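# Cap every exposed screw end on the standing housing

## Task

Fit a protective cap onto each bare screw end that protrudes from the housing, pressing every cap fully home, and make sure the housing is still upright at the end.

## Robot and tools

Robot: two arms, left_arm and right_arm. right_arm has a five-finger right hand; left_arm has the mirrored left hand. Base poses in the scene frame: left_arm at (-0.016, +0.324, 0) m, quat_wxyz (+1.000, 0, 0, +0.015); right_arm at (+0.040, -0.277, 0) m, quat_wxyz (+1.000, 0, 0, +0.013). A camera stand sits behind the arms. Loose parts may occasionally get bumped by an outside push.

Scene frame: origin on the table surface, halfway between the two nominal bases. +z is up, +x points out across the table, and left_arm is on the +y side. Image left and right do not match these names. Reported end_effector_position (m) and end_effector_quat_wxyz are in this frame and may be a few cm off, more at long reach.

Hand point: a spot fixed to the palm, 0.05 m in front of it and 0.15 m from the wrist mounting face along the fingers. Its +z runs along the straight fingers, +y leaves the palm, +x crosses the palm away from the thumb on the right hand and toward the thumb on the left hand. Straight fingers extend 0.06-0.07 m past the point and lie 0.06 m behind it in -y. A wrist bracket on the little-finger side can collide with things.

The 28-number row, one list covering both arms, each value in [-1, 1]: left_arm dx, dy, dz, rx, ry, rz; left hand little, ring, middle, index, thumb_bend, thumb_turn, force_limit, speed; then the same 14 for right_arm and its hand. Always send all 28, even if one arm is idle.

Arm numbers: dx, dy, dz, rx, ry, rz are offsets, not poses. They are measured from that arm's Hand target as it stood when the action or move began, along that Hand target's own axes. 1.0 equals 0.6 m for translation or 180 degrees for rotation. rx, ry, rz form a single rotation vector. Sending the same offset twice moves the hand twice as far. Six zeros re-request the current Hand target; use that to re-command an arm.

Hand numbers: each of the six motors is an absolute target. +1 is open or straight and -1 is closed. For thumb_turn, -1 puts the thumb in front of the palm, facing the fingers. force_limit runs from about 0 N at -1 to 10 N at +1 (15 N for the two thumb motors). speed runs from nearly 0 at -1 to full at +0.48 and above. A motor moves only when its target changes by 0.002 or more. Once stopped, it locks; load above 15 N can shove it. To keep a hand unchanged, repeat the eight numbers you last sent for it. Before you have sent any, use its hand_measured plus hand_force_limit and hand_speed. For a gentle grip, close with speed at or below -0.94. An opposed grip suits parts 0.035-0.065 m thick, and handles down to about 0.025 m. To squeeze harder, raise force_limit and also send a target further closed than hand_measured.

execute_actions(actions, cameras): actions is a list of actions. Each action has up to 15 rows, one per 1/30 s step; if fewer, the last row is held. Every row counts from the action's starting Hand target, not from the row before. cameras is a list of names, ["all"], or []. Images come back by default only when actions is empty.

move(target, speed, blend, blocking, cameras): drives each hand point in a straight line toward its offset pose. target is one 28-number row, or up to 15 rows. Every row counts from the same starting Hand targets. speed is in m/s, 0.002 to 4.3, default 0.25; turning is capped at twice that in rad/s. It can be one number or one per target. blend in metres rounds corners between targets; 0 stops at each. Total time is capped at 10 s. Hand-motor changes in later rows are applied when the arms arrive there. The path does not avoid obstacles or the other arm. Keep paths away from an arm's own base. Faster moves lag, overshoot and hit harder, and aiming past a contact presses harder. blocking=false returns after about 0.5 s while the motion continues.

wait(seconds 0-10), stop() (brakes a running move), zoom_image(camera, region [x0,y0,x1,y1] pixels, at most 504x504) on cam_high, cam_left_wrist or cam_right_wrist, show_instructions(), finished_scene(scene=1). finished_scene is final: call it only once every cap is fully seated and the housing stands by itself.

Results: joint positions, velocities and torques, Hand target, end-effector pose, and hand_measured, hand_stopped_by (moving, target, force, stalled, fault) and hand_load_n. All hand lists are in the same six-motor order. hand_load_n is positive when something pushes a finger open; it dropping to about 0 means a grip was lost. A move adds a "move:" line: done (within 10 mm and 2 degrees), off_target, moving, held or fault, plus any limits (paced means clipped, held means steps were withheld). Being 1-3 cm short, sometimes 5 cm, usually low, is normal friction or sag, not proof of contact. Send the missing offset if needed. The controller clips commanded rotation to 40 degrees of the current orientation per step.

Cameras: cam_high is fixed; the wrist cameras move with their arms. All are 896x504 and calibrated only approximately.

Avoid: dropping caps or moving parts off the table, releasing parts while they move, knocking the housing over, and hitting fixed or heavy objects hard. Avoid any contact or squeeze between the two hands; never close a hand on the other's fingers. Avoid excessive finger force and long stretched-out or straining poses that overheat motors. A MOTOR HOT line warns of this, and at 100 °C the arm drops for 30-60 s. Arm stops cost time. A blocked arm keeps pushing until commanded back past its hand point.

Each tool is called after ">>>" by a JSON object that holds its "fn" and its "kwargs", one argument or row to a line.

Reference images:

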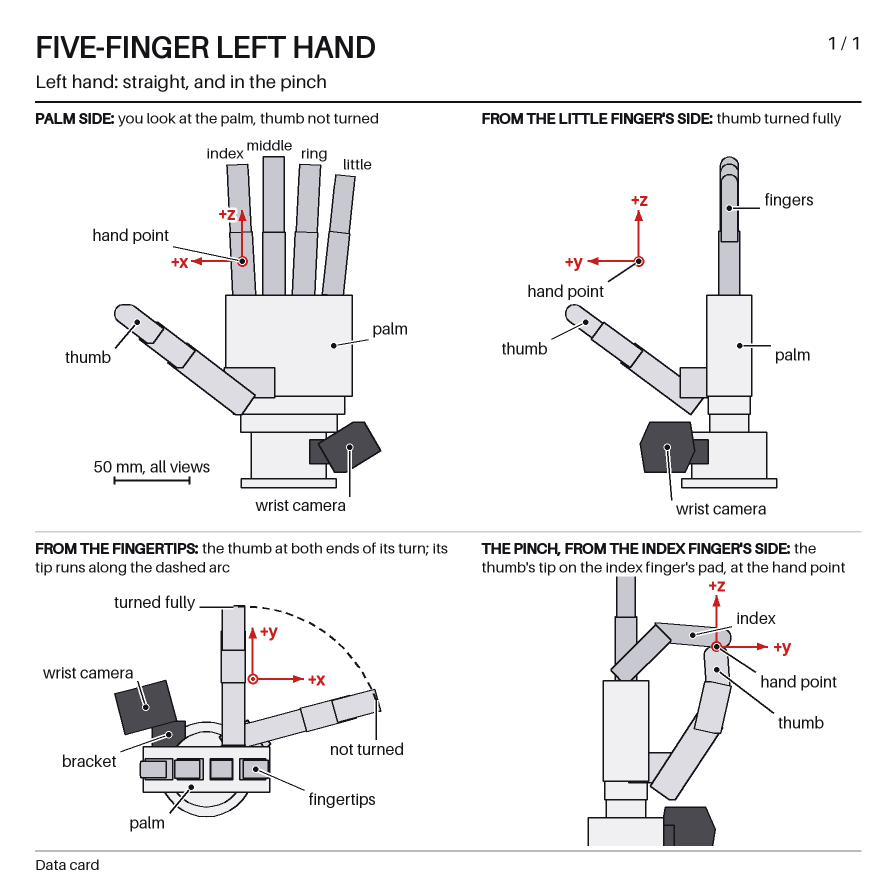

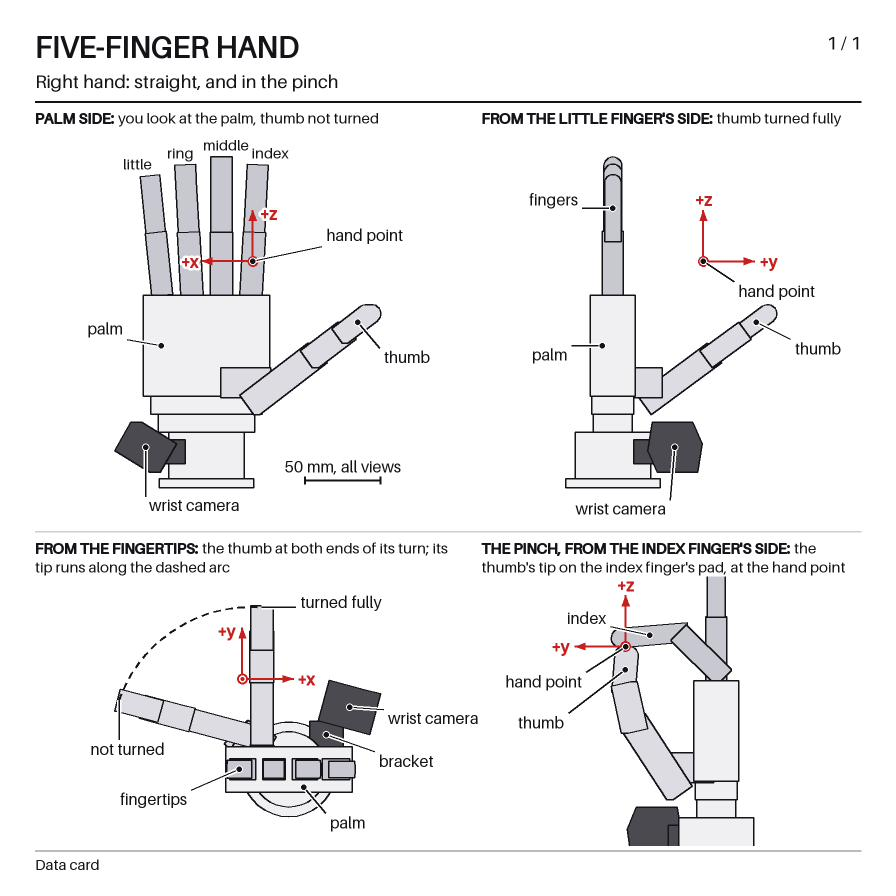

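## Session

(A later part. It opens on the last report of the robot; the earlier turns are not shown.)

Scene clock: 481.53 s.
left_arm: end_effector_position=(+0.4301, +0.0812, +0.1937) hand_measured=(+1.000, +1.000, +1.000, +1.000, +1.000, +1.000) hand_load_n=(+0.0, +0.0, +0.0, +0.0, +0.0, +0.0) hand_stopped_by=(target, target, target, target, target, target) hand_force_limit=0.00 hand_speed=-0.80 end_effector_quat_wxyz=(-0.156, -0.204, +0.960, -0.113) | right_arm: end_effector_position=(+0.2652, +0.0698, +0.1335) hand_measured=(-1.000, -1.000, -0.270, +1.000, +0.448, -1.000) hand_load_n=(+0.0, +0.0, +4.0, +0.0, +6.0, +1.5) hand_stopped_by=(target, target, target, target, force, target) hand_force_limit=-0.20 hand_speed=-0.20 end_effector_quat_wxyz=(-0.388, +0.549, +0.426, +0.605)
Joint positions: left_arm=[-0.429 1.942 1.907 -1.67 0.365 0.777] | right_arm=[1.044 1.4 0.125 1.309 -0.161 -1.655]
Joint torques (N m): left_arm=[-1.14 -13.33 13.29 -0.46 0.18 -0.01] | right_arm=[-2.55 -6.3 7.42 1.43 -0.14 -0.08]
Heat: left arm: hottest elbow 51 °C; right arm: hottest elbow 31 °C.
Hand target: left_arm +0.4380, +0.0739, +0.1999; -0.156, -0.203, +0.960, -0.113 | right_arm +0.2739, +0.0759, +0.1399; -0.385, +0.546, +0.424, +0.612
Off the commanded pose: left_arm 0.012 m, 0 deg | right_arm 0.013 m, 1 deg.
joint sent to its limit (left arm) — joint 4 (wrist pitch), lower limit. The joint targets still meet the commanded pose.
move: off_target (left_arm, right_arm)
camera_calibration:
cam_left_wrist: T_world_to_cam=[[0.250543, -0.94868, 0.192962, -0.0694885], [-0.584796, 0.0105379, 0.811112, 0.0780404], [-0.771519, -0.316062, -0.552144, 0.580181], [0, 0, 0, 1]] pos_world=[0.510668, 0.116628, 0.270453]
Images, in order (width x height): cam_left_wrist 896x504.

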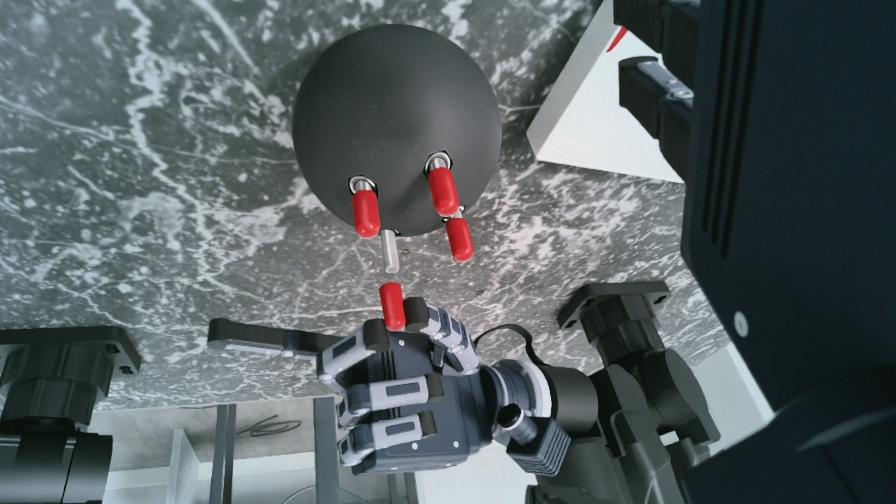

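>>> {"fn": "move", "kwargs": {
  "target": [
    [0,0,0,0,0,0,1,1,1,1,1,1,0,-0.8,0.055,-0.0055,-0.0137,0,0,0,-1,-1,-0.27,1,0.35,-1,-0.2,-0.2],
    [0,0,0,0,0,0,1,1,1,1,1,1,0,-0.8,-0.0095,-0.0128,-0.0188,0,0,0,-1,-1,-0.27,1,0.35,-1,-0.2,-0.2]
  ],
  "speed": [0.1,0.08],
  "cameras": ["cam_left_wrist"]
}}

>>> {"fn": "zoom_image", "kwargs": {
  "camera": "cam_left_wrist",
  "region": [350, 220, 450, 320]
}}

Scene clock: 485.07 s.
left_arm: end_effector_position=(+0.4301, +0.0812, +0.1937) hand_measured=(+1.000, +1.000, +1.000, +1.000, +1.000, +1.000) hand_load_n=(+0.0, +0.0, +0.0, +0.0, +0.0, +0.0) hand_stopped_by=(target, target, target, target, target, target) hand_force_limit=0.00 hand_speed=-0.80 end_effector_quat_wxyz=(-0.156, -0.204, +0.960, -0.113) | right_arm: end_effector_position=(+0.2679, +0.0681, +0.1355) hand_measured=(-1.000, -1.000, -0.270, +1.000, +0.448, -1.000) hand_load_n=(+0.0, +0.0, +4.0, +0.0, +6.5, +2.0) hand_stopped_by=(target, target, target, target, force, target) hand_force_limit=-0.20 hand_speed=-0.20 end_effector_quat_wxyz=(-0.385, +0.549, +0.419, +0.612)
Joint positions: left_arm=[-0.429 1.942 1.907 -1.67 0.365 0.777] | right_arm=[1.046 1.413 0.125 1.334 -0.142 -1.655]
Joint torques (N m): left_arm=[-0.97 -13.04 13.41 -0.46 0.18 0.01] | right_arm=[-0.62 -5.83 4.26 2.85 0.04 -0.1]
Heat: left arm: hottest elbow 51 °C; right arm: hottest elbow 31 °C.
Hand target: left_arm +0.4380, +0.0739, +0.1999; -0.156, -0.203, +0.960, -0.113 | right_arm +0.2634, +0.0680, +0.1329; -0.385, +0.546, +0.424, +0.612
Off the commanded pose: left_arm 0.012 m, 0 deg | right_arm 0.005 m, 1 deg.
joint sent to its limit (left arm) — joint 4 (wrist pitch), lower limit. The joint targets still meet the commanded pose.
move: off_target (left_arm)
camera_calibration:
cam_left_wrist: T_world_to_cam=[[0.250543, -0.94868, 0.192962, -0.0694885], [-0.584796, 0.0105379, 0.811112, 0.0780404], [-0.771519, -0.316062, -0.552144, 0.580181], [0, 0, 0, 1]] pos_world=[0.510668, 0.116628, 0.270453]
Images, in order (width x height): cam_left_wrist 896x504.

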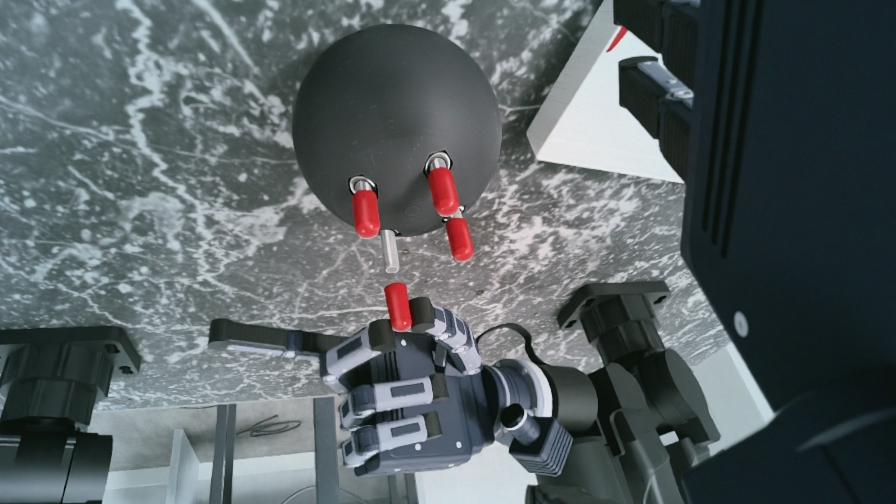

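Scaled by 5.040.

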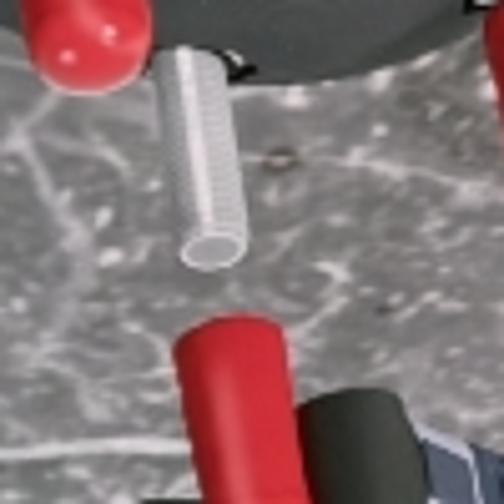

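>>> {"fn": "execute_actions", "kwargs": {
  "actions": [],
  "cameras": ["cam_right_wrist"]
}}

>>> {"fn": "zoom_image", "kwargs": {
  "camera": "cam_right_wrist",
  "region": [530, 270, 700, 440]
}}

>>> {"fn": "zoom_image", "kwargs": {
  "camera": "cam_right_wrist",
  "region": [470, 100, 620, 230]
}}

Scene clock: 485.70 s.
left_arm: end_effector_position=(+0.4301, +0.0812, +0.1937) hand_measured=(+1.000, +1.000, +1.000, +1.000, +1.000, +1.000) hand_load_n=(+0.0, +0.0, +0.0, +0.0, +0.0, +0.0) hand_stopped_by=(target, target, target, target, target, target) hand_force_limit=0.00 hand_speed=-0.80 end_effector_quat_wxyz=(-0.156, -0.204, +0.960, -0.113) | right_arm: end_effector_position=(+0.2679, +0.0681, +0.1356) hand_measured=(-1.000, -1.000, -0.270, +1.000, +0.448, -1.000) hand_load_n=(+0.0, +0.0, +4.5, +0.0, +6.0, +2.0) hand_stopped_by=(target, target, target, target, force, target) hand_force_limit=-0.20 hand_speed=-0.20 end_effector_quat_wxyz=(-0.385, +0.549, +0.419, +0.612)
Joint positions: left_arm=[-0.429 1.942 1.907 -1.67 0.365 0.777] | right_arm=[1.046 1.413 0.125 1.335 -0.142 -1.655]
Joint velocities: within noise
Joint torques (N m): left_arm=[-1.79 -12.92 13.33 -0.5 0.25 -0.02] | right_arm=[-0.38 -5.6 4.22 2.81 0.02 -0.09]
Motor temperatures (°C): left_arm=[29 31 51 25 24 25] | right_arm=[29 28 31 25 25 21]
Heat: left arm: hottest elbow 51 °C; right arm: hottest elbow 31 °C.
Hand target: left_arm +0.4380, +0.0739, +0.1999; -0.156, -0.203, +0.960, -0.113 | right_arm +0.2634, +0.0680, +0.1329; -0.385, +0.546, +0.424, +0.612
Off the commanded pose: left_arm 0.012 m, 0 deg | right_arm 0.005 m, 1 deg.
camera_calibration:
cam_right_wrist: T_world_to_cam=[[0.860452, -0.344341, 0.375567, -0.258443], [0.0895359, -0.623433, -0.776733, 0.110781], [0.501602, 0.701969, -0.505604, 0.00196538], [0, 0, 0, 1]] pos_world=[0.211473, -0.0213076, 0.184104]
Images, in order (width x height): cam_right_wrist 896x504.

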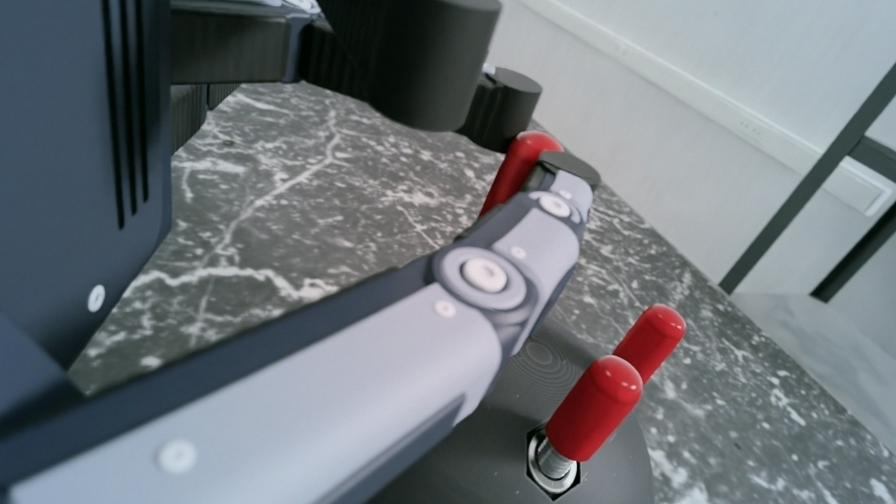

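Scaled by 2.965.

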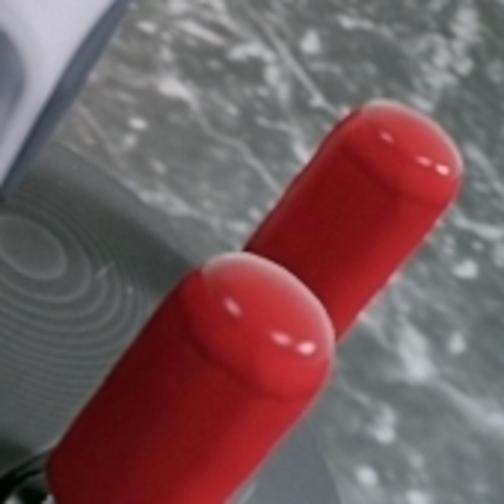

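Scaled by 3.360.

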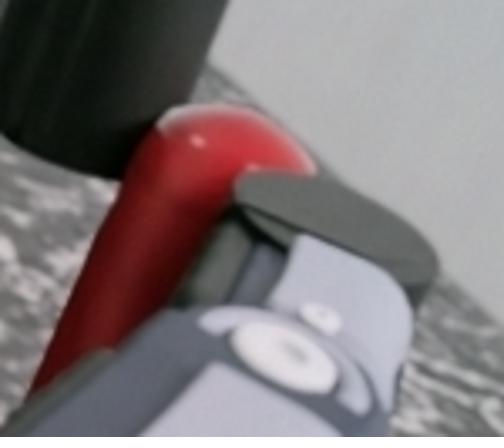

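>>> {"fn": "move", "kwargs": {
  "target": [0,0,0,0,0,0,1,1,1,1,1,1,0,-0.8,-0.0115,-0.0032,-0.0012,0,0,0,-1,-1,-0.27,1,0.35,-1,-0.2,-0.2],
  "speed": 0.04,
  "cameras": ["cam_left_wrist"]
}}

>>> {"fn": "zoom_image", "kwargs": {
  "camera": "cam_left_wrist",
  "region": [350, 220, 450, 320]
}}

Scene clock: 488.67 s.
left_arm: end_effector_position=(+0.4301, +0.0812, +0.1937) hand_measured=(+1.000, +1.000, +1.000, +1.000, +1.000, +1.000) hand_load_n=(+0.0, +0.0, +0.0, +0.0, +0.0, +0.0) hand_stopped_by=(target, target, target, target, target, target) hand_force_limit=0.00 hand_speed=-0.80 end_effector_quat_wxyz=(-0.156, -0.204, +0.960, -0.113) | right_arm: end_effector_position=(+0.2678, +0.0692, +0.1298) hand_measured=(-1.000, -1.000, -0.270, +1.000, +0.448, -1.000) hand_load_n=(+0.0, +0.0, +4.0, +0.0, +6.0, +1.5) hand_stopped_by=(target, target, target, target, force, target) hand_force_limit=-0.20 hand_speed=-0.20 end_effector_quat_wxyz=(-0.385, +0.548, +0.418, +0.614)
Joint positions: left_arm=[-0.429 1.942 1.907 -1.67 0.365 0.777] | right_arm=[1.05 1.473 0.125 1.398 -0.137 -1.655]
Joint torques (N m): left_arm=[-1.26 -13.45 13.42 -0.64 0.17 -0.04] | right_arm=[-0.73 -5.6 3.45 2.8 0.04 -0.11]
Heat: left arm: hottest elbow 51 °C; right arm: hottest elbow 31 °C.
Hand target: left_arm +0.4380, +0.0739, +0.1999; -0.156, -0.203, +0.960, -0.113 | right_arm +0.2621, +0.0680, +0.1259; -0.385, +0.546, +0.424, +0.612
Off the commanded pose: left_arm 0.012 m, 0 deg | right_arm 0.007 m, 1 deg.
joint sent to its limit (left arm) — joint 4 (wrist pitch), lower limit. The joint targets still meet the commanded pose.
move: off_target (left_arm)
camera_calibration:
cam_left_wrist: T_world_to_cam=[[0.250543, -0.94868, 0.192962, -0.0694885], [-0.584796, 0.0105379, 0.811112, 0.0780404], [-0.771519, -0.316062, -0.552144, 0.580181], [0, 0, 0, 1]] pos_world=[0.510668, 0.116628, 0.270453]
Images, in order (width x height): cam_left_wrist 896x504.

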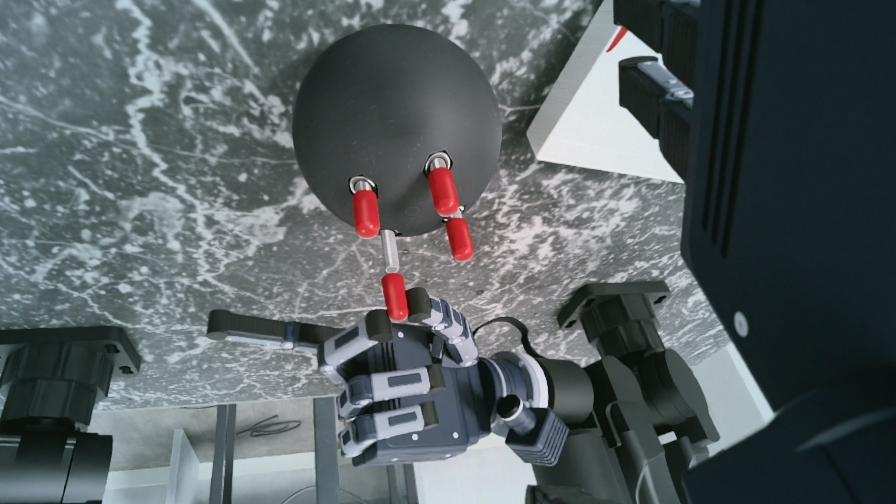

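Scaled by 5.040.

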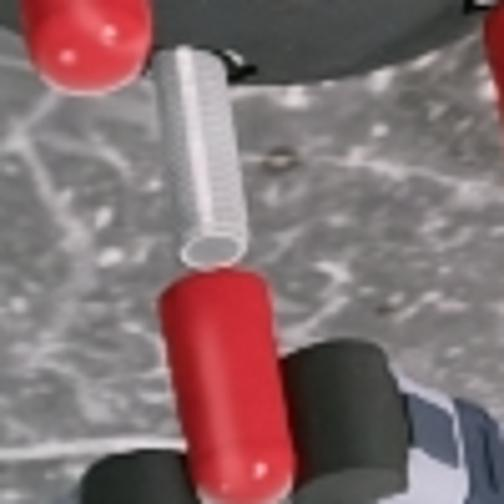

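>>> {"fn": "move", "kwargs": {
  "target": [0,0,0,0,0,0,1,1,1,1,1,1,0,-0.8,-0.004,-0.0013,-0.0032,0,0,0,-1,-1,-0.27,1,0.35,-1,-0.2,-0.2],
  "speed": 0.04,
  "cameras": ["cam_left_wrist"]
}}

>>> {"fn": "zoom_image", "kwargs": {
  "camera": "cam_left_wrist",
  "region": [350, 220, 450, 320]
}}

Scene clock: 490.37 s.
left_arm: end_effector_position=(+0.4301, +0.0812, +0.1937) hand_measured=(+1.000, +1.000, +1.000, +1.000, +1.000, +1.000) hand_load_n=(+0.0, +0.0, +0.0, +0.0, -0.5, -0.5) hand_stopped_by=(target, target, target, target, target, target) hand_force_limit=0.00 hand_speed=-0.80 end_effector_quat_wxyz=(-0.156, -0.204, +0.960, -0.113) | right_arm: end_effector_position=(+0.2662, +0.0670, +0.1263) hand_measured=(-1.000, -1.000, -0.270, +1.000, +0.448, -1.000) hand_load_n=(+0.0, +0.0, +4.5, +0.0, +6.0, +2.0) hand_stopped_by=(target, target, target, target, force, target) hand_force_limit=-0.20 hand_speed=-0.20 end_effector_quat_wxyz=(-0.385, +0.549, +0.418, +0.613)
Joint positions: left_arm=[-0.429 1.942 1.907 -1.67 0.365 0.777] | right_arm=[1.052 1.492 0.118 1.423 -0.135 -1.655]
Joint torques (N m): left_arm=[-1.44 -13.8 13.29 -0.51 0.18 0.01] | right_arm=[-0.44 -6.24 3.34 2.93 0.05 -0.08]
Heat: left arm: hottest elbow 51 °C; right arm: hottest elbow 31 °C.
Hand target: left_arm +0.4380, +0.0739, +0.1999; -0.156, -0.203, +0.960, -0.113 | right_arm +0.2610, +0.0665, +0.1233; -0.385, +0.546, +0.424, +0.612
Off the commanded pose: left_arm 0.012 m, 0 deg | right_arm 0.006 m, 1 deg.
joint sent to its limit (left arm) — joint 4 (wrist pitch), lower limit. The joint targets still meet the commanded pose.
move: off_target (left_arm)
camera_calibration:
cam_left_wrist: T_world_to_cam=[[0.250543, -0.94868, 0.192962, -0.0694885], [-0.584796, 0.0105379, 0.811112, 0.0780404], [-0.771519, -0.316062, -0.552144, 0.580181], [0, 0, 0, 1]] pos_world=[0.510668, 0.116628, 0.270453]
Images, in order (width x height): cam_left_wrist 896x504.

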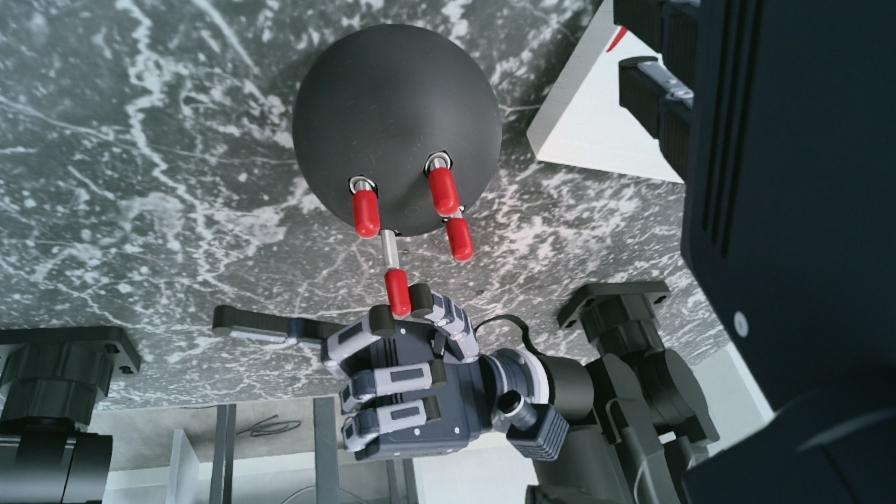

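Scaled by 5.040.

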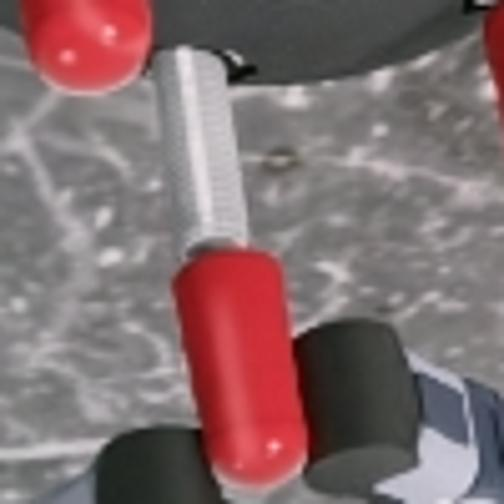

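>>> {"fn": "move", "kwargs": {
  "target": [0,0,0,0,0,0,1,1,1,1,1,1,0,-0.8,-0.001,-0.0005,0.0018,0,0,0,-1,-1,-0.27,1,0.35,-1,-0.2,-0.2],
  "speed": 0.04,
  "cameras": ["cam_left_wrist"]
}}

>>> {"fn": "zoom_image", "kwargs": {
  "camera": "cam_left_wrist",
  "region": [350, 220, 450, 320]
}}

Scene clock: 491.73 s.
left_arm: end_effector_position=(+0.4301, +0.0812, +0.1937) hand_measured=(+1.000, +1.000, +1.000, +1.000, +1.000, +1.000) hand_load_n=(+0.0, +0.0, +0.0, +0.0, +0.0, +0.0) hand_stopped_by=(target, target, target, target, target, target) hand_force_limit=0.00 hand_speed=-0.80 end_effector_quat_wxyz=(-0.156, -0.204, +0.960, -0.113) | right_arm: end_effector_position=(+0.2658, +0.0672, +0.1246) hand_measured=(-1.000, -1.000, -0.270, +1.000, +0.448, -1.000) hand_load_n=(+0.0, +0.0, +4.0, +0.0, +6.0, +1.5) hand_stopped_by=(target, target, target, target, force, target) hand_force_limit=-0.20 hand_speed=-0.20 end_effector_quat_wxyz=(-0.385, +0.550, +0.419, +0.612)
Joint positions: left_arm=[-0.429 1.942 1.907 -1.67 0.365 0.777] | right_arm=[1.054 1.5 0.118 1.427 -0.133 -1.655]
Joint torques (N m): left_arm=[-1.79 -12.75 13.37 -0.53 0.23 -0.04] | right_arm=[-0.5 -6.12 3.56 2.8 0.05 -0.09]
Heat: left arm: hottest elbow 51 °C; right arm: hottest elbow 31 °C.
Hand target: left_arm +0.4380, +0.0739, +0.1999; -0.156, -0.203, +0.960, -0.113 | right_arm +0.2612, +0.0676, +0.1227; -0.385, +0.546, +0.424, +0.612
Off the commanded pose: left_arm 0.012 m, 0 deg | right_arm 0.005 m, 1 deg.
joint sent to its limit (left arm) — joint 4 (wrist pitch), lower limit. The joint targets still meet the commanded pose.
move: off_target (left_arm)
camera_calibration:
cam_left_wrist: T_world_to_cam=[[0.250543, -0.94868, 0.192962, -0.0694885], [-0.584796, 0.0105379, 0.811112, 0.0780404], [-0.771519, -0.316062, -0.552144, 0.580181], [0, 0, 0, 1]] pos_world=[0.510668, 0.116628, 0.270453]
Images, in order (width x height): cam_left_wrist 896x504.

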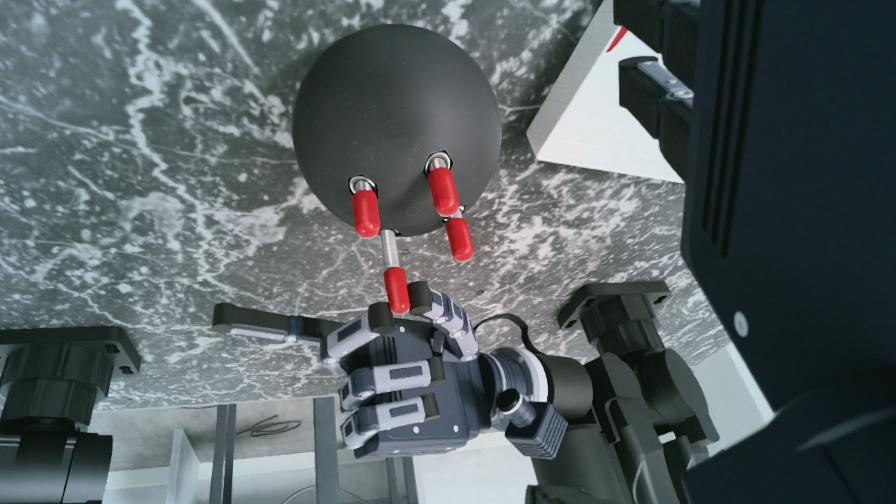

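Scaled by 5.040.

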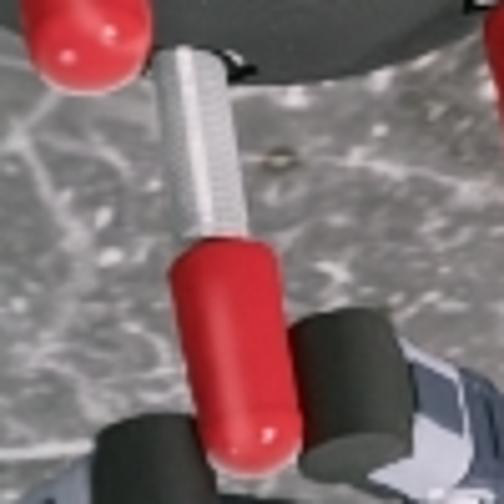

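>>> {"fn": "move", "kwargs": {
  "target": [0,0,0,0,0,0,1,1,1,1,1,1,0,-0.8,0.0013,0.0006,0.0037,0,0,0,-1,-1,-0.27,1,0.35,-1,-0.2,-0.2],
  "speed": 0.04,
  "cameras": ["cam_left_wrist"]
}}

>>> {"fn": "zoom_image", "kwargs": {
  "camera": "cam_left_wrist",
  "region": [350, 220, 450, 320]
}}

Scene clock: 493.30 s.
left_arm: end_effector_position=(+0.4301, +0.0812, +0.1937) hand_measured=(+1.000, +1.000, +1.000, +1.000, +1.000, +1.000) hand_load_n=(+0.0, +0.0, +0.0, +0.0, +0.0, +0.0) hand_stopped_by=(target, target, target, target, target, target) hand_force_limit=0.00 hand_speed=-0.80 end_effector_quat_wxyz=(-0.156, -0.204, +0.960, -0.113) | right_arm: end_effector_position=(+0.2658, +0.0672, +0.1247) hand_measured=(-1.000, -1.000, -0.270, +1.000, +0.448, -1.000) hand_load_n=(+0.0, +0.0, +4.0, +0.0, +6.0, +1.5) hand_stopped_by=(target, target, target, target, force, target) hand_force_limit=-0.20 hand_speed=-0.20 end_effector_quat_wxyz=(-0.385, +0.550, +0.419, +0.612)
Joint positions: left_arm=[-0.429 1.942 1.907 -1.67 0.365 0.777] | right_arm=[1.054 1.5 0.118 1.428 -0.133 -1.655]
Joint torques (N m): left_arm=[-1.14 -13.16 13.45 -0.47 0.25 -0.02] | right_arm=[-0.38 -6.24 3.97 2.52 0.04 -0.08]
Heat: left arm: hottest elbow 51 °C; right arm: hottest elbow 31 °C.
Hand target: left_arm +0.4380, +0.0739, +0.1999; -0.156, -0.203, +0.960, -0.113 | right_arm +0.2622, +0.0696, +0.1236; -0.385, +0.546, +0.424, +0.612
Off the commanded pose: left_arm 0.012 m, 0 deg | right_arm 0.004 m, 1 deg.
joint sent to its limit (left arm) — joint 4 (wrist pitch), lower limit. The joint targets still meet the commanded pose.
move: off_target (left_arm)
camera_calibration:
cam_left_wrist: T_world_to_cam=[[0.250543, -0.94868, 0.192962, -0.0694885], [-0.584796, 0.0105379, 0.811112, 0.0780404], [-0.771519, -0.316062, -0.552144, 0.580181], [0, 0, 0, 1]] pos_world=[0.510668, 0.116628, 0.270453]
Images, in order (width x height): cam_left_wrist 896x504.

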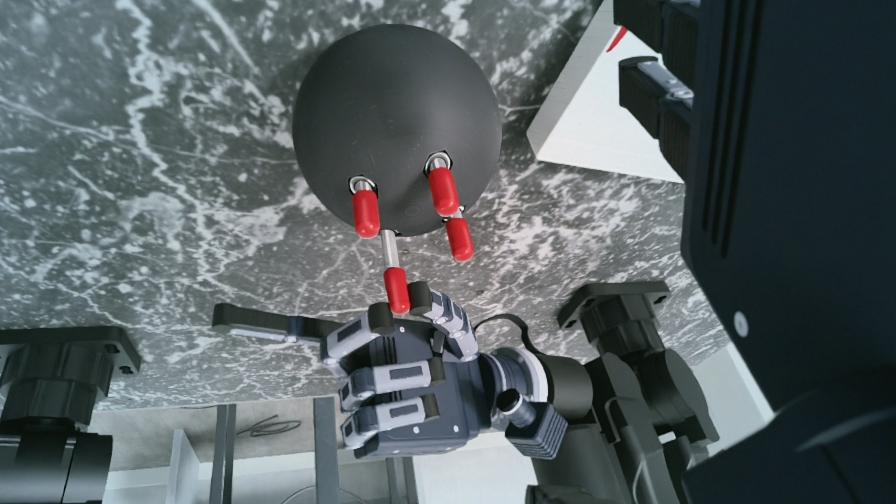

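Scaled by 5.040.

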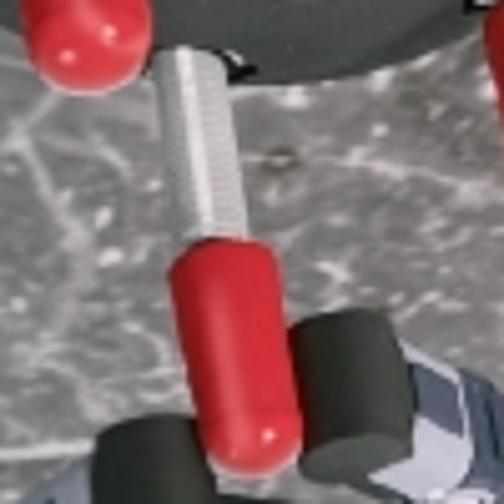

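>>> {"fn": "move", "kwargs": {
  "target": [0,0,0,0,0,0,1,1,1,1,1,1,0,-0.8,0.0007,-0.0011,0.0032,0,0,0,-1,-1,-0.27,1,0.35,-1,-0.2,-0.2],
  "speed": 0.04,
  "cameras": []
}}

Scene clock: 494.33 s.
left_arm: end_effector_position=(+0.4301, +0.0812, +0.1937) hand_measured=(+1.000, +1.000, +1.000, +1.000, +1.000, +1.000) hand_load_n=(+0.0, +0.0, +0.0, +0.0, +0.0, +0.0) hand_stopped_by=(target, target, target, target, target, target) hand_force_limit=0.00 hand_speed=-0.80 end_effector_quat_wxyz=(-0.156, -0.204, +0.960, -0.113) | right_arm: end_effector_position=(+0.2649, +0.0677, +0.1247) hand_measured=(-1.000, -1.000, -0.270, +1.000, +0.448, -1.000) hand_load_n=(+0.0, +0.0, +4.0, +0.0, +6.0, +1.5) hand_stopped_by=(target, target, target, target, force, target) hand_force_limit=-0.20 hand_speed=-0.20 end_effector_quat_wxyz=(-0.385, +0.550, +0.419, +0.612)
Joint positions: left_arm=[-0.429 1.942 1.907 -1.67 0.365 0.777] | right_arm=[1.059 1.5 0.118 1.428 -0.128 -1.655]
Joint torques (N m): left_arm=[-1.61 -12.92 13.41 -0.68 0.21 -0.04] | right_arm=[-0.32 -6.48 4.45 2.25 0.04 -0.12]
Heat: left arm: hottest elbow 51 °C; right arm: hottest elbow 31 °C.
Hand target: left_arm +0.4380, +0.0739, +0.1999; -0.156, -0.203, +0.960, -0.113 | right_arm +0.2622, +0.0716, +0.1240; -0.385, +0.546, +0.424, +0.612
Off the commanded pose: left_arm 0.012 m, 0 deg | right_arm 0.005 m, 1 deg.
joint sent to its limit (left arm) — joint 4 (wrist pitch), lower limit. The joint targets still meet the commanded pose.
move: off_target (left_arm)
No camera images: "cameras" was empty.

>>> {"fn": "move", "kwargs": {
  "target": [
    [0,0,0,0,0,0,1,1,1,1,1,1,0,-0.8,0.046,0.0088,-0.0008,0,0,0,-1,-1,-0.27,1,0.35,-1,-0.2,-0.2],
    [0,0,0,0,0,0,1,1,1,1,1,1,0,-0.8,0.001,0.001,-0.006,0,0,0,-1,-1,-0.27,1,0.35,-1,-0.2,-0.2]
  ],
  "speed": [0.08,0.06],
  "cameras": ["cam_left_wrist"]
}}

>>> {"fn": "zoom_image", "kwargs": {
  "camera": "cam_left_wrist",
  "region": [350, 220, 450, 320]
}}

Scene clock: 498.10 s.
left_arm: end_effector_position=(+0.4301, +0.0812, +0.1937) hand_measured=(+1.000, +1.000, +1.000, +1.000, +1.000, +1.000) hand_load_n=(+0.0, +0.0, +0.0, +0.0, +0.0, +0.0) hand_stopped_by=(target, target, target, target, target, target) hand_force_limit=0.00 hand_speed=-0.80 end_effector_quat_wxyz=(-0.156, -0.204, +0.960, -0.113) | right_arm: end_effector_position=(+0.2641, +0.0682, +0.1259) hand_measured=(-1.000, -1.000, -0.270, +1.000, +0.448, -1.000) hand_load_n=(+0.0, +0.0, +4.0, +0.0, +6.0, +1.5) hand_stopped_by=(target, target, target, target, force, target) hand_force_limit=-0.20 hand_speed=-0.20 end_effector_quat_wxyz=(-0.386, +0.549, +0.420, +0.611)
Joint positions: left_arm=[-0.429 1.942 1.907 -1.67 0.365 0.777] | right_arm=[1.059 1.484 0.118 1.41 -0.133 -1.655]
Joint torques (N m): left_arm=[-1.2 -13.27 13.41 -0.5 0.26 -0.04] | right_arm=[-0.73 -5.95 3.78 2.82 0.03 -0.11]
Heat: left arm: hottest elbow 51 °C; right arm: hottest elbow 31 °C.
Hand target: left_arm +0.4380, +0.0739, +0.1999; -0.156, -0.203, +0.960, -0.113 | right_arm +0.2614, +0.0681, +0.1245; -0.385, +0.546, +0.424, +0.612
Off the commanded pose: left_arm 0.012 m, 0 deg | right_arm 0.003 m, 1 deg.
joint sent to its limit (left arm) — joint 4 (wrist pitch), lower limit. The joint targets still meet the commanded pose.
move: off_target (left_arm)
camera_calibration:
cam_left_wrist: T_world_to_cam=[[0.250543, -0.94868, 0.192962, -0.0694885], [-0.584796, 0.0105379, 0.811112, 0.0780404], [-0.771519, -0.316062, -0.552144, 0.580181], [0, 0, 0, 1]] pos_world=[0.510668, 0.116628, 0.270453]
Images, in order (width x height): cam_left_wrist 896x504.

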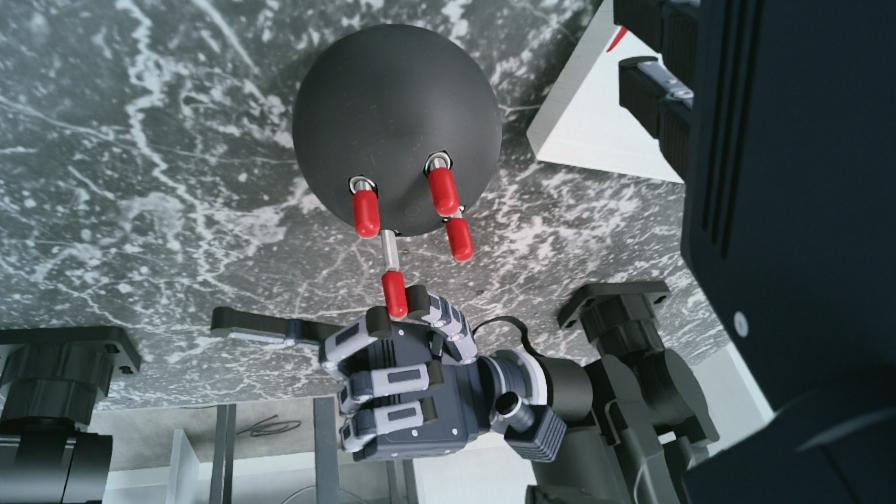

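Scaled by 5.040.

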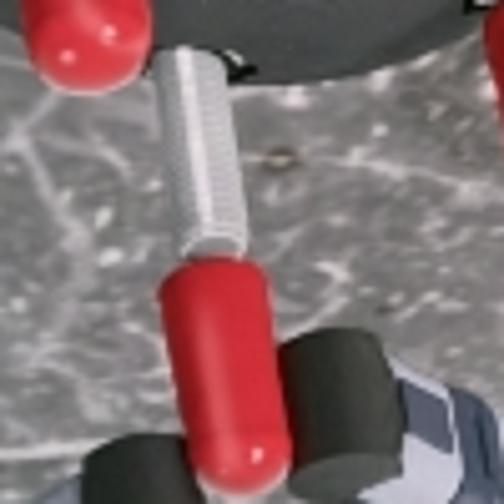

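>>> {"fn": "move", "kwargs": {
  "target": [
    [0,0,0,0,0,0,1,1,1,1,1,1,0,-0.8,0.043,0.0212,0.0027,0,0,0,-1,-1,-0.27,1,0.35,-1,-0.2,-0.2],
    [0,0,0,0,0,0,1,1,1,1,1,1,0,-0.8,0,0.0004,0,0,0,0,-1,-1,-0.27,1,0.35,-1,-0.2,-0.2]
  ],
  "speed": [0.08,0.06],
  "cameras": ["cam_left_wrist"]
}}

>>> {"fn": "zoom_image", "kwargs": {
  "camera": "cam_left_wrist",
  "region": [350, 220, 450, 320]
}}

Scene clock: 504.57 s.
left_arm: end_effector_position=(+0.4301, +0.0812, +0.1937) hand_measured=(+1.000, +1.000, +1.000, +1.000, +1.000, +1.000) hand_load_n=(+0.0, +0.0, +0.0, +0.0, +0.0, +0.0) hand_stopped_by=(target, target, target, target, target, target) hand_force_limit=0.00 hand_speed=-0.80 end_effector_quat_wxyz=(-0.156, -0.204, +0.960, -0.113) | right_arm: end_effector_position=(+0.2660, +0.0669, +0.1260) hand_measured=(-1.000, -1.000, -0.270, +1.000, +0.448, -1.000) hand_load_n=(+0.0, +0.0, +4.0, +0.0, +6.0, +1.5) hand_stopped_by=(target, target, target, target, force, target) hand_force_limit=-0.20 hand_speed=-0.20 end_effector_quat_wxyz=(-0.384, +0.550, +0.419, +0.612)
Joint positions: left_arm=[-0.429 1.942 1.907 -1.67 0.365 0.777] | right_arm=[1.052 1.484 0.118 1.41 -0.134 -1.655]
Joint torques (N m): left_arm=[-1.55 -13.68 13.35 -0.68 0.19 -0.01] | right_arm=[-0.44 -5.77 3.75 2.88 0.05 -0.1]
Heat: left arm: hottest elbow 51 °C; right arm: hottest elbow 31 °C.
Hand target: left_arm +0.4380, +0.0739, +0.1999; -0.156, -0.203, +0.960, -0.113 | right_arm +0.2616, +0.0680, +0.1246; -0.385, +0.546, +0.424, +0.612
Off the commanded pose: left_arm 0.012 m, 0 deg | right_arm 0.005 m, 1 deg.
joint sent to its limit (left arm) — joint 4 (wrist pitch), lower limit. The joint targets still meet the commanded pose.
move: off_target (left_arm)
camera_calibration:
cam_left_wrist: T_world_to_cam=[[0.250543, -0.94868, 0.192962, -0.0694885], [-0.584796, 0.0105379, 0.811112, 0.0780404], [-0.771519, -0.316062, -0.552144, 0.580181], [0, 0, 0, 1]] pos_world=[0.510668, 0.116628, 0.270453]
Images, in order (width x height): cam_left_wrist 896x504.

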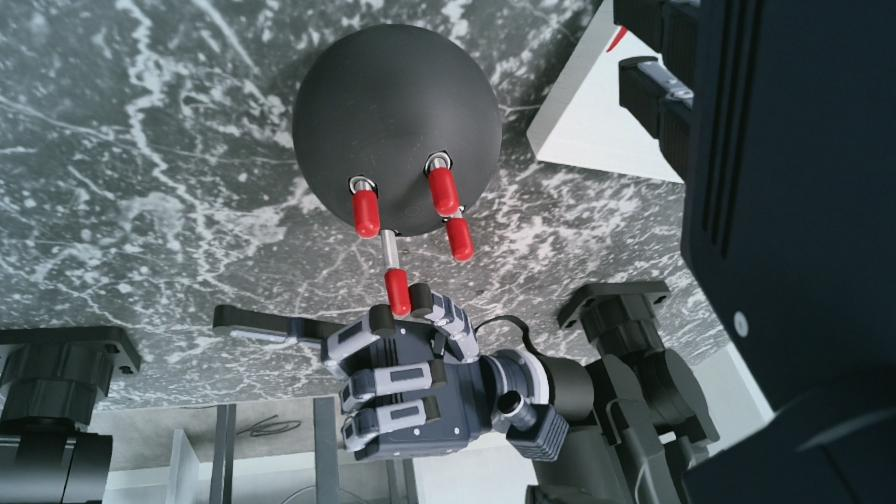

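Scaled by 5.040.

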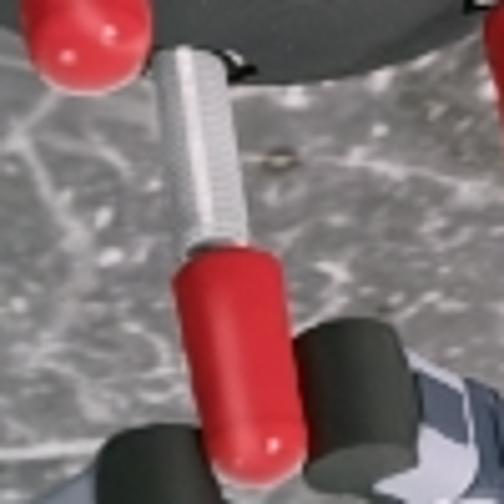

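>>> {"fn": "move", "kwargs": {
  "target": [
    [0,0,0,0,0,0,1,1,1,1,1,1,0,-0.8,0.0428,0.0217,0.005,0,0,0,-1,-1,-0.27,1,0.35,-1,-0.2,-0.2],
    [0,0,0,0,0,0,1,1,1,1,1,1,0,-0.8,-0.0002,0.0005,0.0025,0,0,0,-1,-1,-0.27,1,0.35,-1,-0.2,-0.2]
  ],
  "speed": [0.08,0.06],
  "cameras": ["cam_left_wrist"]
}}

>>> {"fn": "zoom_image", "kwargs": {
  "camera": "cam_left_wrist",
  "region": [350, 220, 450, 320]
}}

Scene clock: 507.63 s.
left_arm: end_effector_position=(+0.4301, +0.0812, +0.1937) hand_measured=(+1.000, +1.000, +1.000, +1.000, +1.000, +1.000) hand_load_n=(+0.0, +0.0, +0.0, +0.0, +0.0, +0.0) hand_stopped_by=(target, target, target, target, target, target) hand_force_limit=0.00 hand_speed=-0.80 end_effector_quat_wxyz=(-0.156, -0.204, +0.960, -0.113) | right_arm: end_effector_position=(+0.2660, +0.0669, +0.1245) hand_measured=(-1.000, -1.000, -0.270, +1.000, +0.448, -1.000) hand_load_n=(+0.0, +0.0, +4.0, +0.0, +6.0, +2.0) hand_stopped_by=(target, target, target, target, force, target) hand_force_limit=-0.20 hand_speed=-0.20 end_effector_quat_wxyz=(-0.384, +0.551, +0.420, +0.610)
Joint positions: left_arm=[-0.429 1.942 1.907 -1.67 0.365 0.777] | right_arm=[1.052 1.487 0.118 1.409 -0.135 -1.655]
Joint torques (N m): left_arm=[-1.03 -12.98 13.35 -0.55 0.25 -0.02] | right_arm=[-0.56 -5.95 4.08 2.93 0.05 -0.1]
Heat: left arm: hottest elbow 51 °C; right arm: hottest elbow 31 °C.
Hand target: left_arm +0.4380, +0.0739, +0.1999; -0.156, -0.203, +0.960, -0.113 | right_arm +0.2625, +0.0692, +0.1245; -0.385, +0.546, +0.423, +0.612
Off the commanded pose: left_arm 0.012 m, 0 deg | right_arm 0.004 m, 1 deg.
joint sent to its limit (left arm) — joint 4 (wrist pitch), lower limit. The joint targets still meet the commanded pose.
move: off_target (left_arm)
camera_calibration:
cam_left_wrist: T_world_to_cam=[[0.250543, -0.94868, 0.192962, -0.0694885], [-0.584796, 0.0105379, 0.811112, 0.0780404], [-0.771519, -0.316062, -0.552144, 0.580181], [0, 0, 0, 1]] pos_world=[0.510668, 0.116628, 0.270453]
Images, in order (width x height): cam_left_wrist 896x504.

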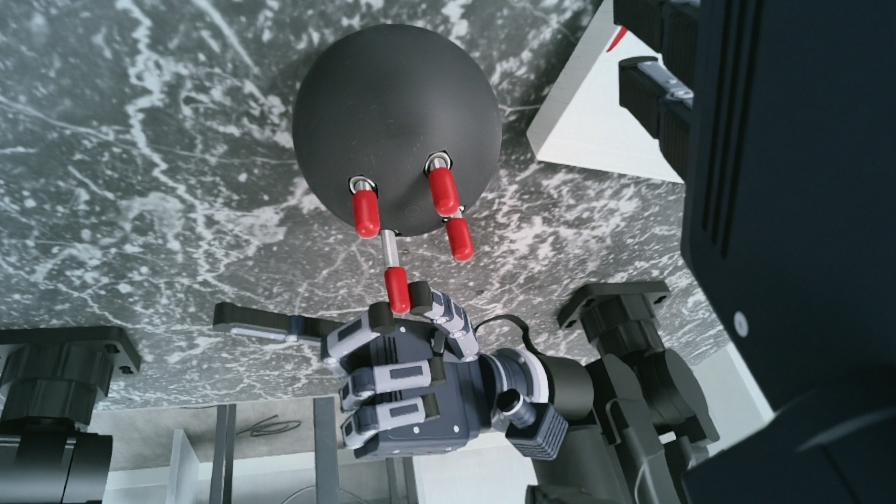

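Scaled by 5.040.

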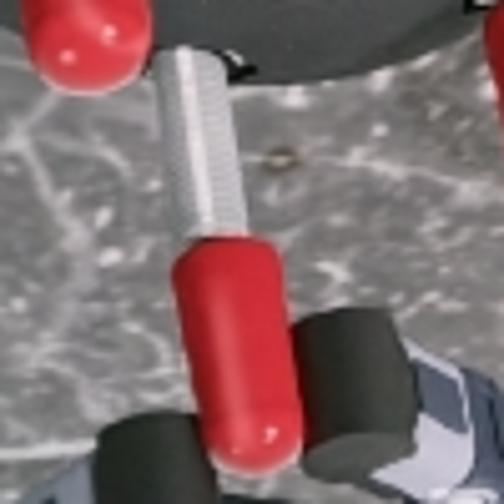

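>>> {"fn": "move", "kwargs": {
  "target": [0,0,0,0,0,0,1,1,1,1,1,1,0,-0.8,0.0035,0.0012,0.0038,0,0,0,-1,-1,-0.27,1,0.35,-1,-0.2,-0.2],
  "speed": 0.05,
  "cameras": []
}}

Scene clock: 510.27 s.
left_arm: end_effector_position=(+0.4301, +0.0812, +0.1937) hand_measured=(+1.000, +1.000, +1.000, +1.000, +1.000, +1.000) hand_load_n=(+0.0, +0.0, +0.0, +0.0, +0.0, +0.0) hand_stopped_by=(target, target, target, target, target, target) hand_force_limit=0.00 hand_speed=-0.80 end_effector_quat_wxyz=(-0.156, -0.204, +0.960, -0.113) | right_arm: end_effector_position=(+0.2660, +0.0669, +0.1246) hand_measured=(-1.000, -1.000, -0.270, +1.000, +0.448, -1.000) hand_load_n=(+0.0, +0.0, +4.0, +0.0, +6.0, +1.5) hand_stopped_by=(target, target, target, target, force, target) hand_force_limit=-0.20 hand_speed=-0.20 end_effector_quat_wxyz=(-0.384, +0.551, +0.420, +0.610)
Joint positions: left_arm=[-0.429 1.942 1.907 -1.67 0.365 0.777] | right_arm=[1.052 1.487 0.118 1.409 -0.135 -1.655]
Joint torques (N m): left_arm=[-1.08 -12.92 13.24 -0.57 0.22 -0.04] | right_arm=[-0.38 -6.71 4.75 2.1 0.01 -0.1]
Heat: left arm: hottest elbow 51 °C; right arm: hottest elbow 31 °C.
Hand target: left_arm +0.4380, +0.0739, +0.1999; -0.156, -0.203, +0.960, -0.113 | right_arm +0.2638, +0.0711, +0.1268; -0.385, +0.546, +0.423, +0.612
Off the commanded pose: left_arm 0.012 m, 0 deg | right_arm 0.005 m, 1 deg.
joint sent to its limit (left arm) — joint 4 (wrist pitch), lower limit. The joint targets still meet the commanded pose.
move: off_target (left_arm)
No camera images: "cameras" was empty.

>>> {"fn": "move", "kwargs": {
  "target": [0,0,0,0,0,0,1,1,1,1,1,1,0,-0.8,0.0035,0.0012,0.0038,0,0,0,-1,-1,-0.27,1,0.35,-1,-0.2,-0.2],
  "speed": 0.05,
  "cameras": []
}}

Scene clock: 511.40 s.
left_arm: end_effector_position=(+0.4301, +0.0812, +0.1937) hand_measured=(+1.000, +1.000, +1.000, +1.000, +1.000, +1.000) hand_load_n=(+0.0, +0.0, +0.0, +0.0, +0.0, +0.0) hand_stopped_by=(target, target, target, target, target, target) hand_force_limit=0.00 hand_speed=-0.80 end_effector_quat_wxyz=(-0.156, -0.204, +0.960, -0.113) | right_arm: end_effector_position=(+0.2660, +0.0668, +0.1252) hand_measured=(-1.000, -1.000, -0.270, +1.000, +0.448, -1.000) hand_load_n=(+0.0, +0.0, +4.0, +0.0, +6.0, +1.5) hand_stopped_by=(target, target, target, target, force, target) hand_force_limit=-0.20 hand_speed=-0.20 end_effector_quat_wxyz=(-0.384, +0.551, +0.420, +0.610)
Joint positions: left_arm=[-0.429 1.942 1.907 -1.67 0.365 0.777] | right_arm=[1.052 1.48 0.118 1.402 -0.135 -1.655]
Joint torques (N m): left_arm=[-1.26 -13.27 13.49 -0.57 0.22 0] | right_arm=[-0.91 -7.71 5.31 1.62 -0.02 -0.11]
Heat: left arm: hottest elbow 51 °C; right arm: hottest elbow 31 °C.
Hand target: left_arm +0.4380, +0.0739, +0.1999; -0.156, -0.203, +0.960, -0.113 | right_arm +0.2650, +0.0729, +0.1291; -0.385, +0.546, +0.423, +0.612
Off the commanded pose: left_arm 0.012 m, 0 deg | right_arm 0.007 m, 1 deg.
joint sent to its limit (left arm) — joint 4 (wrist pitch), lower limit. The joint targets still meet the commanded pose.
move: off_target (left_arm)
No camera images: "cameras" was empty.

>>> {"fn": "move", "kwargs": {
  "target": [0,0,0,0,0,0,1,1,1,1,1,1,0,-0.8,0.002,0.0012,0.004,0,0,0,-1,-1,-0.27,1,0.35,-1,-0.2,-0.2],
  "speed": 0.05,
  "cameras": []
}}

Scene clock: 513.03 s.
left_arm: end_effector_position=(+0.4301, +0.0812, +0.1937) hand_measured=(+1.000, +1.000, +1.000, +1.000, +1.000, +1.000) hand_load_n=(+0.0, +0.0, +0.0, +0.0, +0.0, +0.0) hand_stopped_by=(target, target, target, target, target, target) hand_force_limit=0.00 hand_speed=-0.80 end_effector_quat_wxyz=(-0.156, -0.204, +0.960, -0.113) | right_arm: end_effector_position=(+0.2659, +0.0667, +0.1241) hand_measured=(-1.000, -1.000, -0.270, +1.000, +0.448, -1.000) hand_load_n=(+0.0, +0.0, +4.5, +0.0, +6.0, +2.0) hand_stopped_by=(target, target, target, target, force, target) hand_force_limit=-0.20 hand_speed=-0.20 end_effector_quat_wxyz=(-0.383, +0.554, +0.421, +0.608)
Joint positions: left_arm=[-0.429 1.942 1.907 -1.67 0.365 0.777] | right_arm=[1.052 1.473 0.118 1.388 -0.135 -1.655]
Joint torques (N m): left_arm=[-1.38 -14.51 13.34 -0.51 0.2 0] | right_arm=[-0.79 -7.36 6.04 1.48 -0.06 -0.11]
Heat: left arm: hottest elbow 51 °C; right arm: hottest elbow 31 °C.
Hand target: left_arm +0.4380, +0.0739, +0.1999; -0.156, -0.203, +0.960, -0.113 | right_arm +0.2664, +0.0749, +0.1304; -0.385, +0.546, +0.423, +0.612
Off the commanded pose: left_arm 0.012 m, 0 deg | right_arm 0.010 m, 1 deg.
joint sent to its limit (left arm) — joint 4 (wrist pitch), lower limit. The joint targets still meet the commanded pose.
move: off_target (left_arm)
No camera images: "cameras" was empty.

>>> {"fn": "move", "kwargs": {
  "target": [0,0,0,0,0,0,1,1,1,1,1,1,0,-0.8,0.0035,0.0012,0.004,0,0,0,-1,-1,-0.27,1,0.35,-1,-0.2,-0.2],
  "speed": 0.05,
  "cameras": []
}}

Scene clock: 514.57 s.
left_arm: end_effector_position=(+0.4301, +0.0812, +0.1937) hand_measured=(+1.000, +1.000, +1.000, +1.000, +1.000, +1.000) hand_load_n=(+0.0, +0.0, +0.0, +0.0, +0.0, +0.0) hand_stopped_by=(target, target, target, target, target, target) hand_force_limit=0.00 hand_speed=-0.80 end_effector_quat_wxyz=(-0.156, -0.204, +0.960, -0.113) | right_arm: end_effector_position=(+0.2658, +0.0664, +0.1240) hand_measured=(-1.000, -1.000, -0.270, +1.000, +0.448, -1.000) hand_load_n=(+0.0, +0.0, +4.0, +0.0, +6.0, +1.5) hand_stopped_by=(target, target, target, target, force, target) hand_force_limit=-0.20 hand_speed=-0.20 end_effector_quat_wxyz=(-0.382, +0.556, +0.422, +0.606)
Joint positions: left_arm=[-0.429 1.942 1.907 -1.67 0.365 0.777] | right_arm=[1.052 1.459 0.118 1.367 -0.135 -1.655]
Joint torques (N m): left_arm=[-1.38 -14.04 13.26 -0.51 0.24 -0.01] | right_arm=[-1.08 -7.36 6.72 1.4 -0.08 -0.1]
Heat: left arm: hottest elbow 51 °C; right arm: hottest elbow 31 °C.
Hand target: left_arm +0.4380, +0.0739, +0.1999; -0.156, -0.203, +0.960, -0.113 | right_arm +0.2676, +0.0769, +0.1327; -0.385, +0.546, +0.423, +0.612
Off the commanded pose: left_arm 0.012 m, 0 deg | right_arm 0.014 m, 1 deg.
joint sent to its limit (left arm) — joint 4 (wrist pitch), lower limit. The joint targets still meet the commanded pose.
move: off_target (left_arm, right_arm)
No camera images: "cameras" was empty.

>>> {"fn": "move", "kwargs": {
  "target": [0,0,0,0,0,0,1,1,1,1,1,1,0,-0.8,0.0018,0.0006,0.003,0,0,0,-1,-1,-0.27,1,0.35,-1,-0.2,-0.2],
  "speed": 0.05,
  "cameras": []
}}

Scene clock: 515.57 s.
left_arm: end_effector_position=(+0.4301, +0.0812, +0.1937) hand_measured=(+1.000, +1.000, +1.000, +1.000, +1.000, +1.000) hand_load_n=(+0.0, +0.0, +0.0, -0.5, +0.0, +0.0) hand_stopped_by=(target, target, target, target, target, target) hand_force_limit=0.00 hand_speed=-0.80 end_effector_quat_wxyz=(-0.156, -0.204, +0.960, -0.113) | right_arm: end_effector_position=(+0.2669, +0.0685, +0.1257) hand_measured=(-1.000, -1.000, -0.270, +1.000, +0.448, -1.000) hand_load_n=(+0.0, +0.0, +4.0, +0.5, +6.0, +2.0) hand_stopped_by=(target, target, target, target, force, target) hand_force_limit=-0.20 hand_speed=-0.20 end_effector_quat_wxyz=(-0.382, +0.555, +0.422, +0.607)
Joint positions: left_arm=[-0.429 1.942 1.907 -1.67 0.365 0.777] | right_arm=[1.052 1.453 0.124 1.357 -0.135 -1.655]
Joint torques (N m): left_arm=[-1.61 -13.39 13.41 -0.55 0.26 -0.02] | right_arm=[-0.79 -7.24 6.71 1.51 -0.1 -0.09]
Heat: left arm: hottest elbow 51 °C; right arm: hottest elbow 31 °C.
Hand target: left_arm +0.4380, +0.0739, +0.1999; -0.156, -0.203, +0.960, -0.113 | right_arm +0.2685, +0.0786, +0.1340; -0.385, +0.546, +0.423, +0.612
Off the commanded pose: left_arm 0.012 m, 0 deg | right_arm 0.013 m, 1 deg.
joint sent to its limit (left arm) — joint 4 (wrist pitch), lower limit. The joint targets still meet the commanded pose.
move: off_target (left_arm, right_arm)
No camera images: "cameras" was empty.


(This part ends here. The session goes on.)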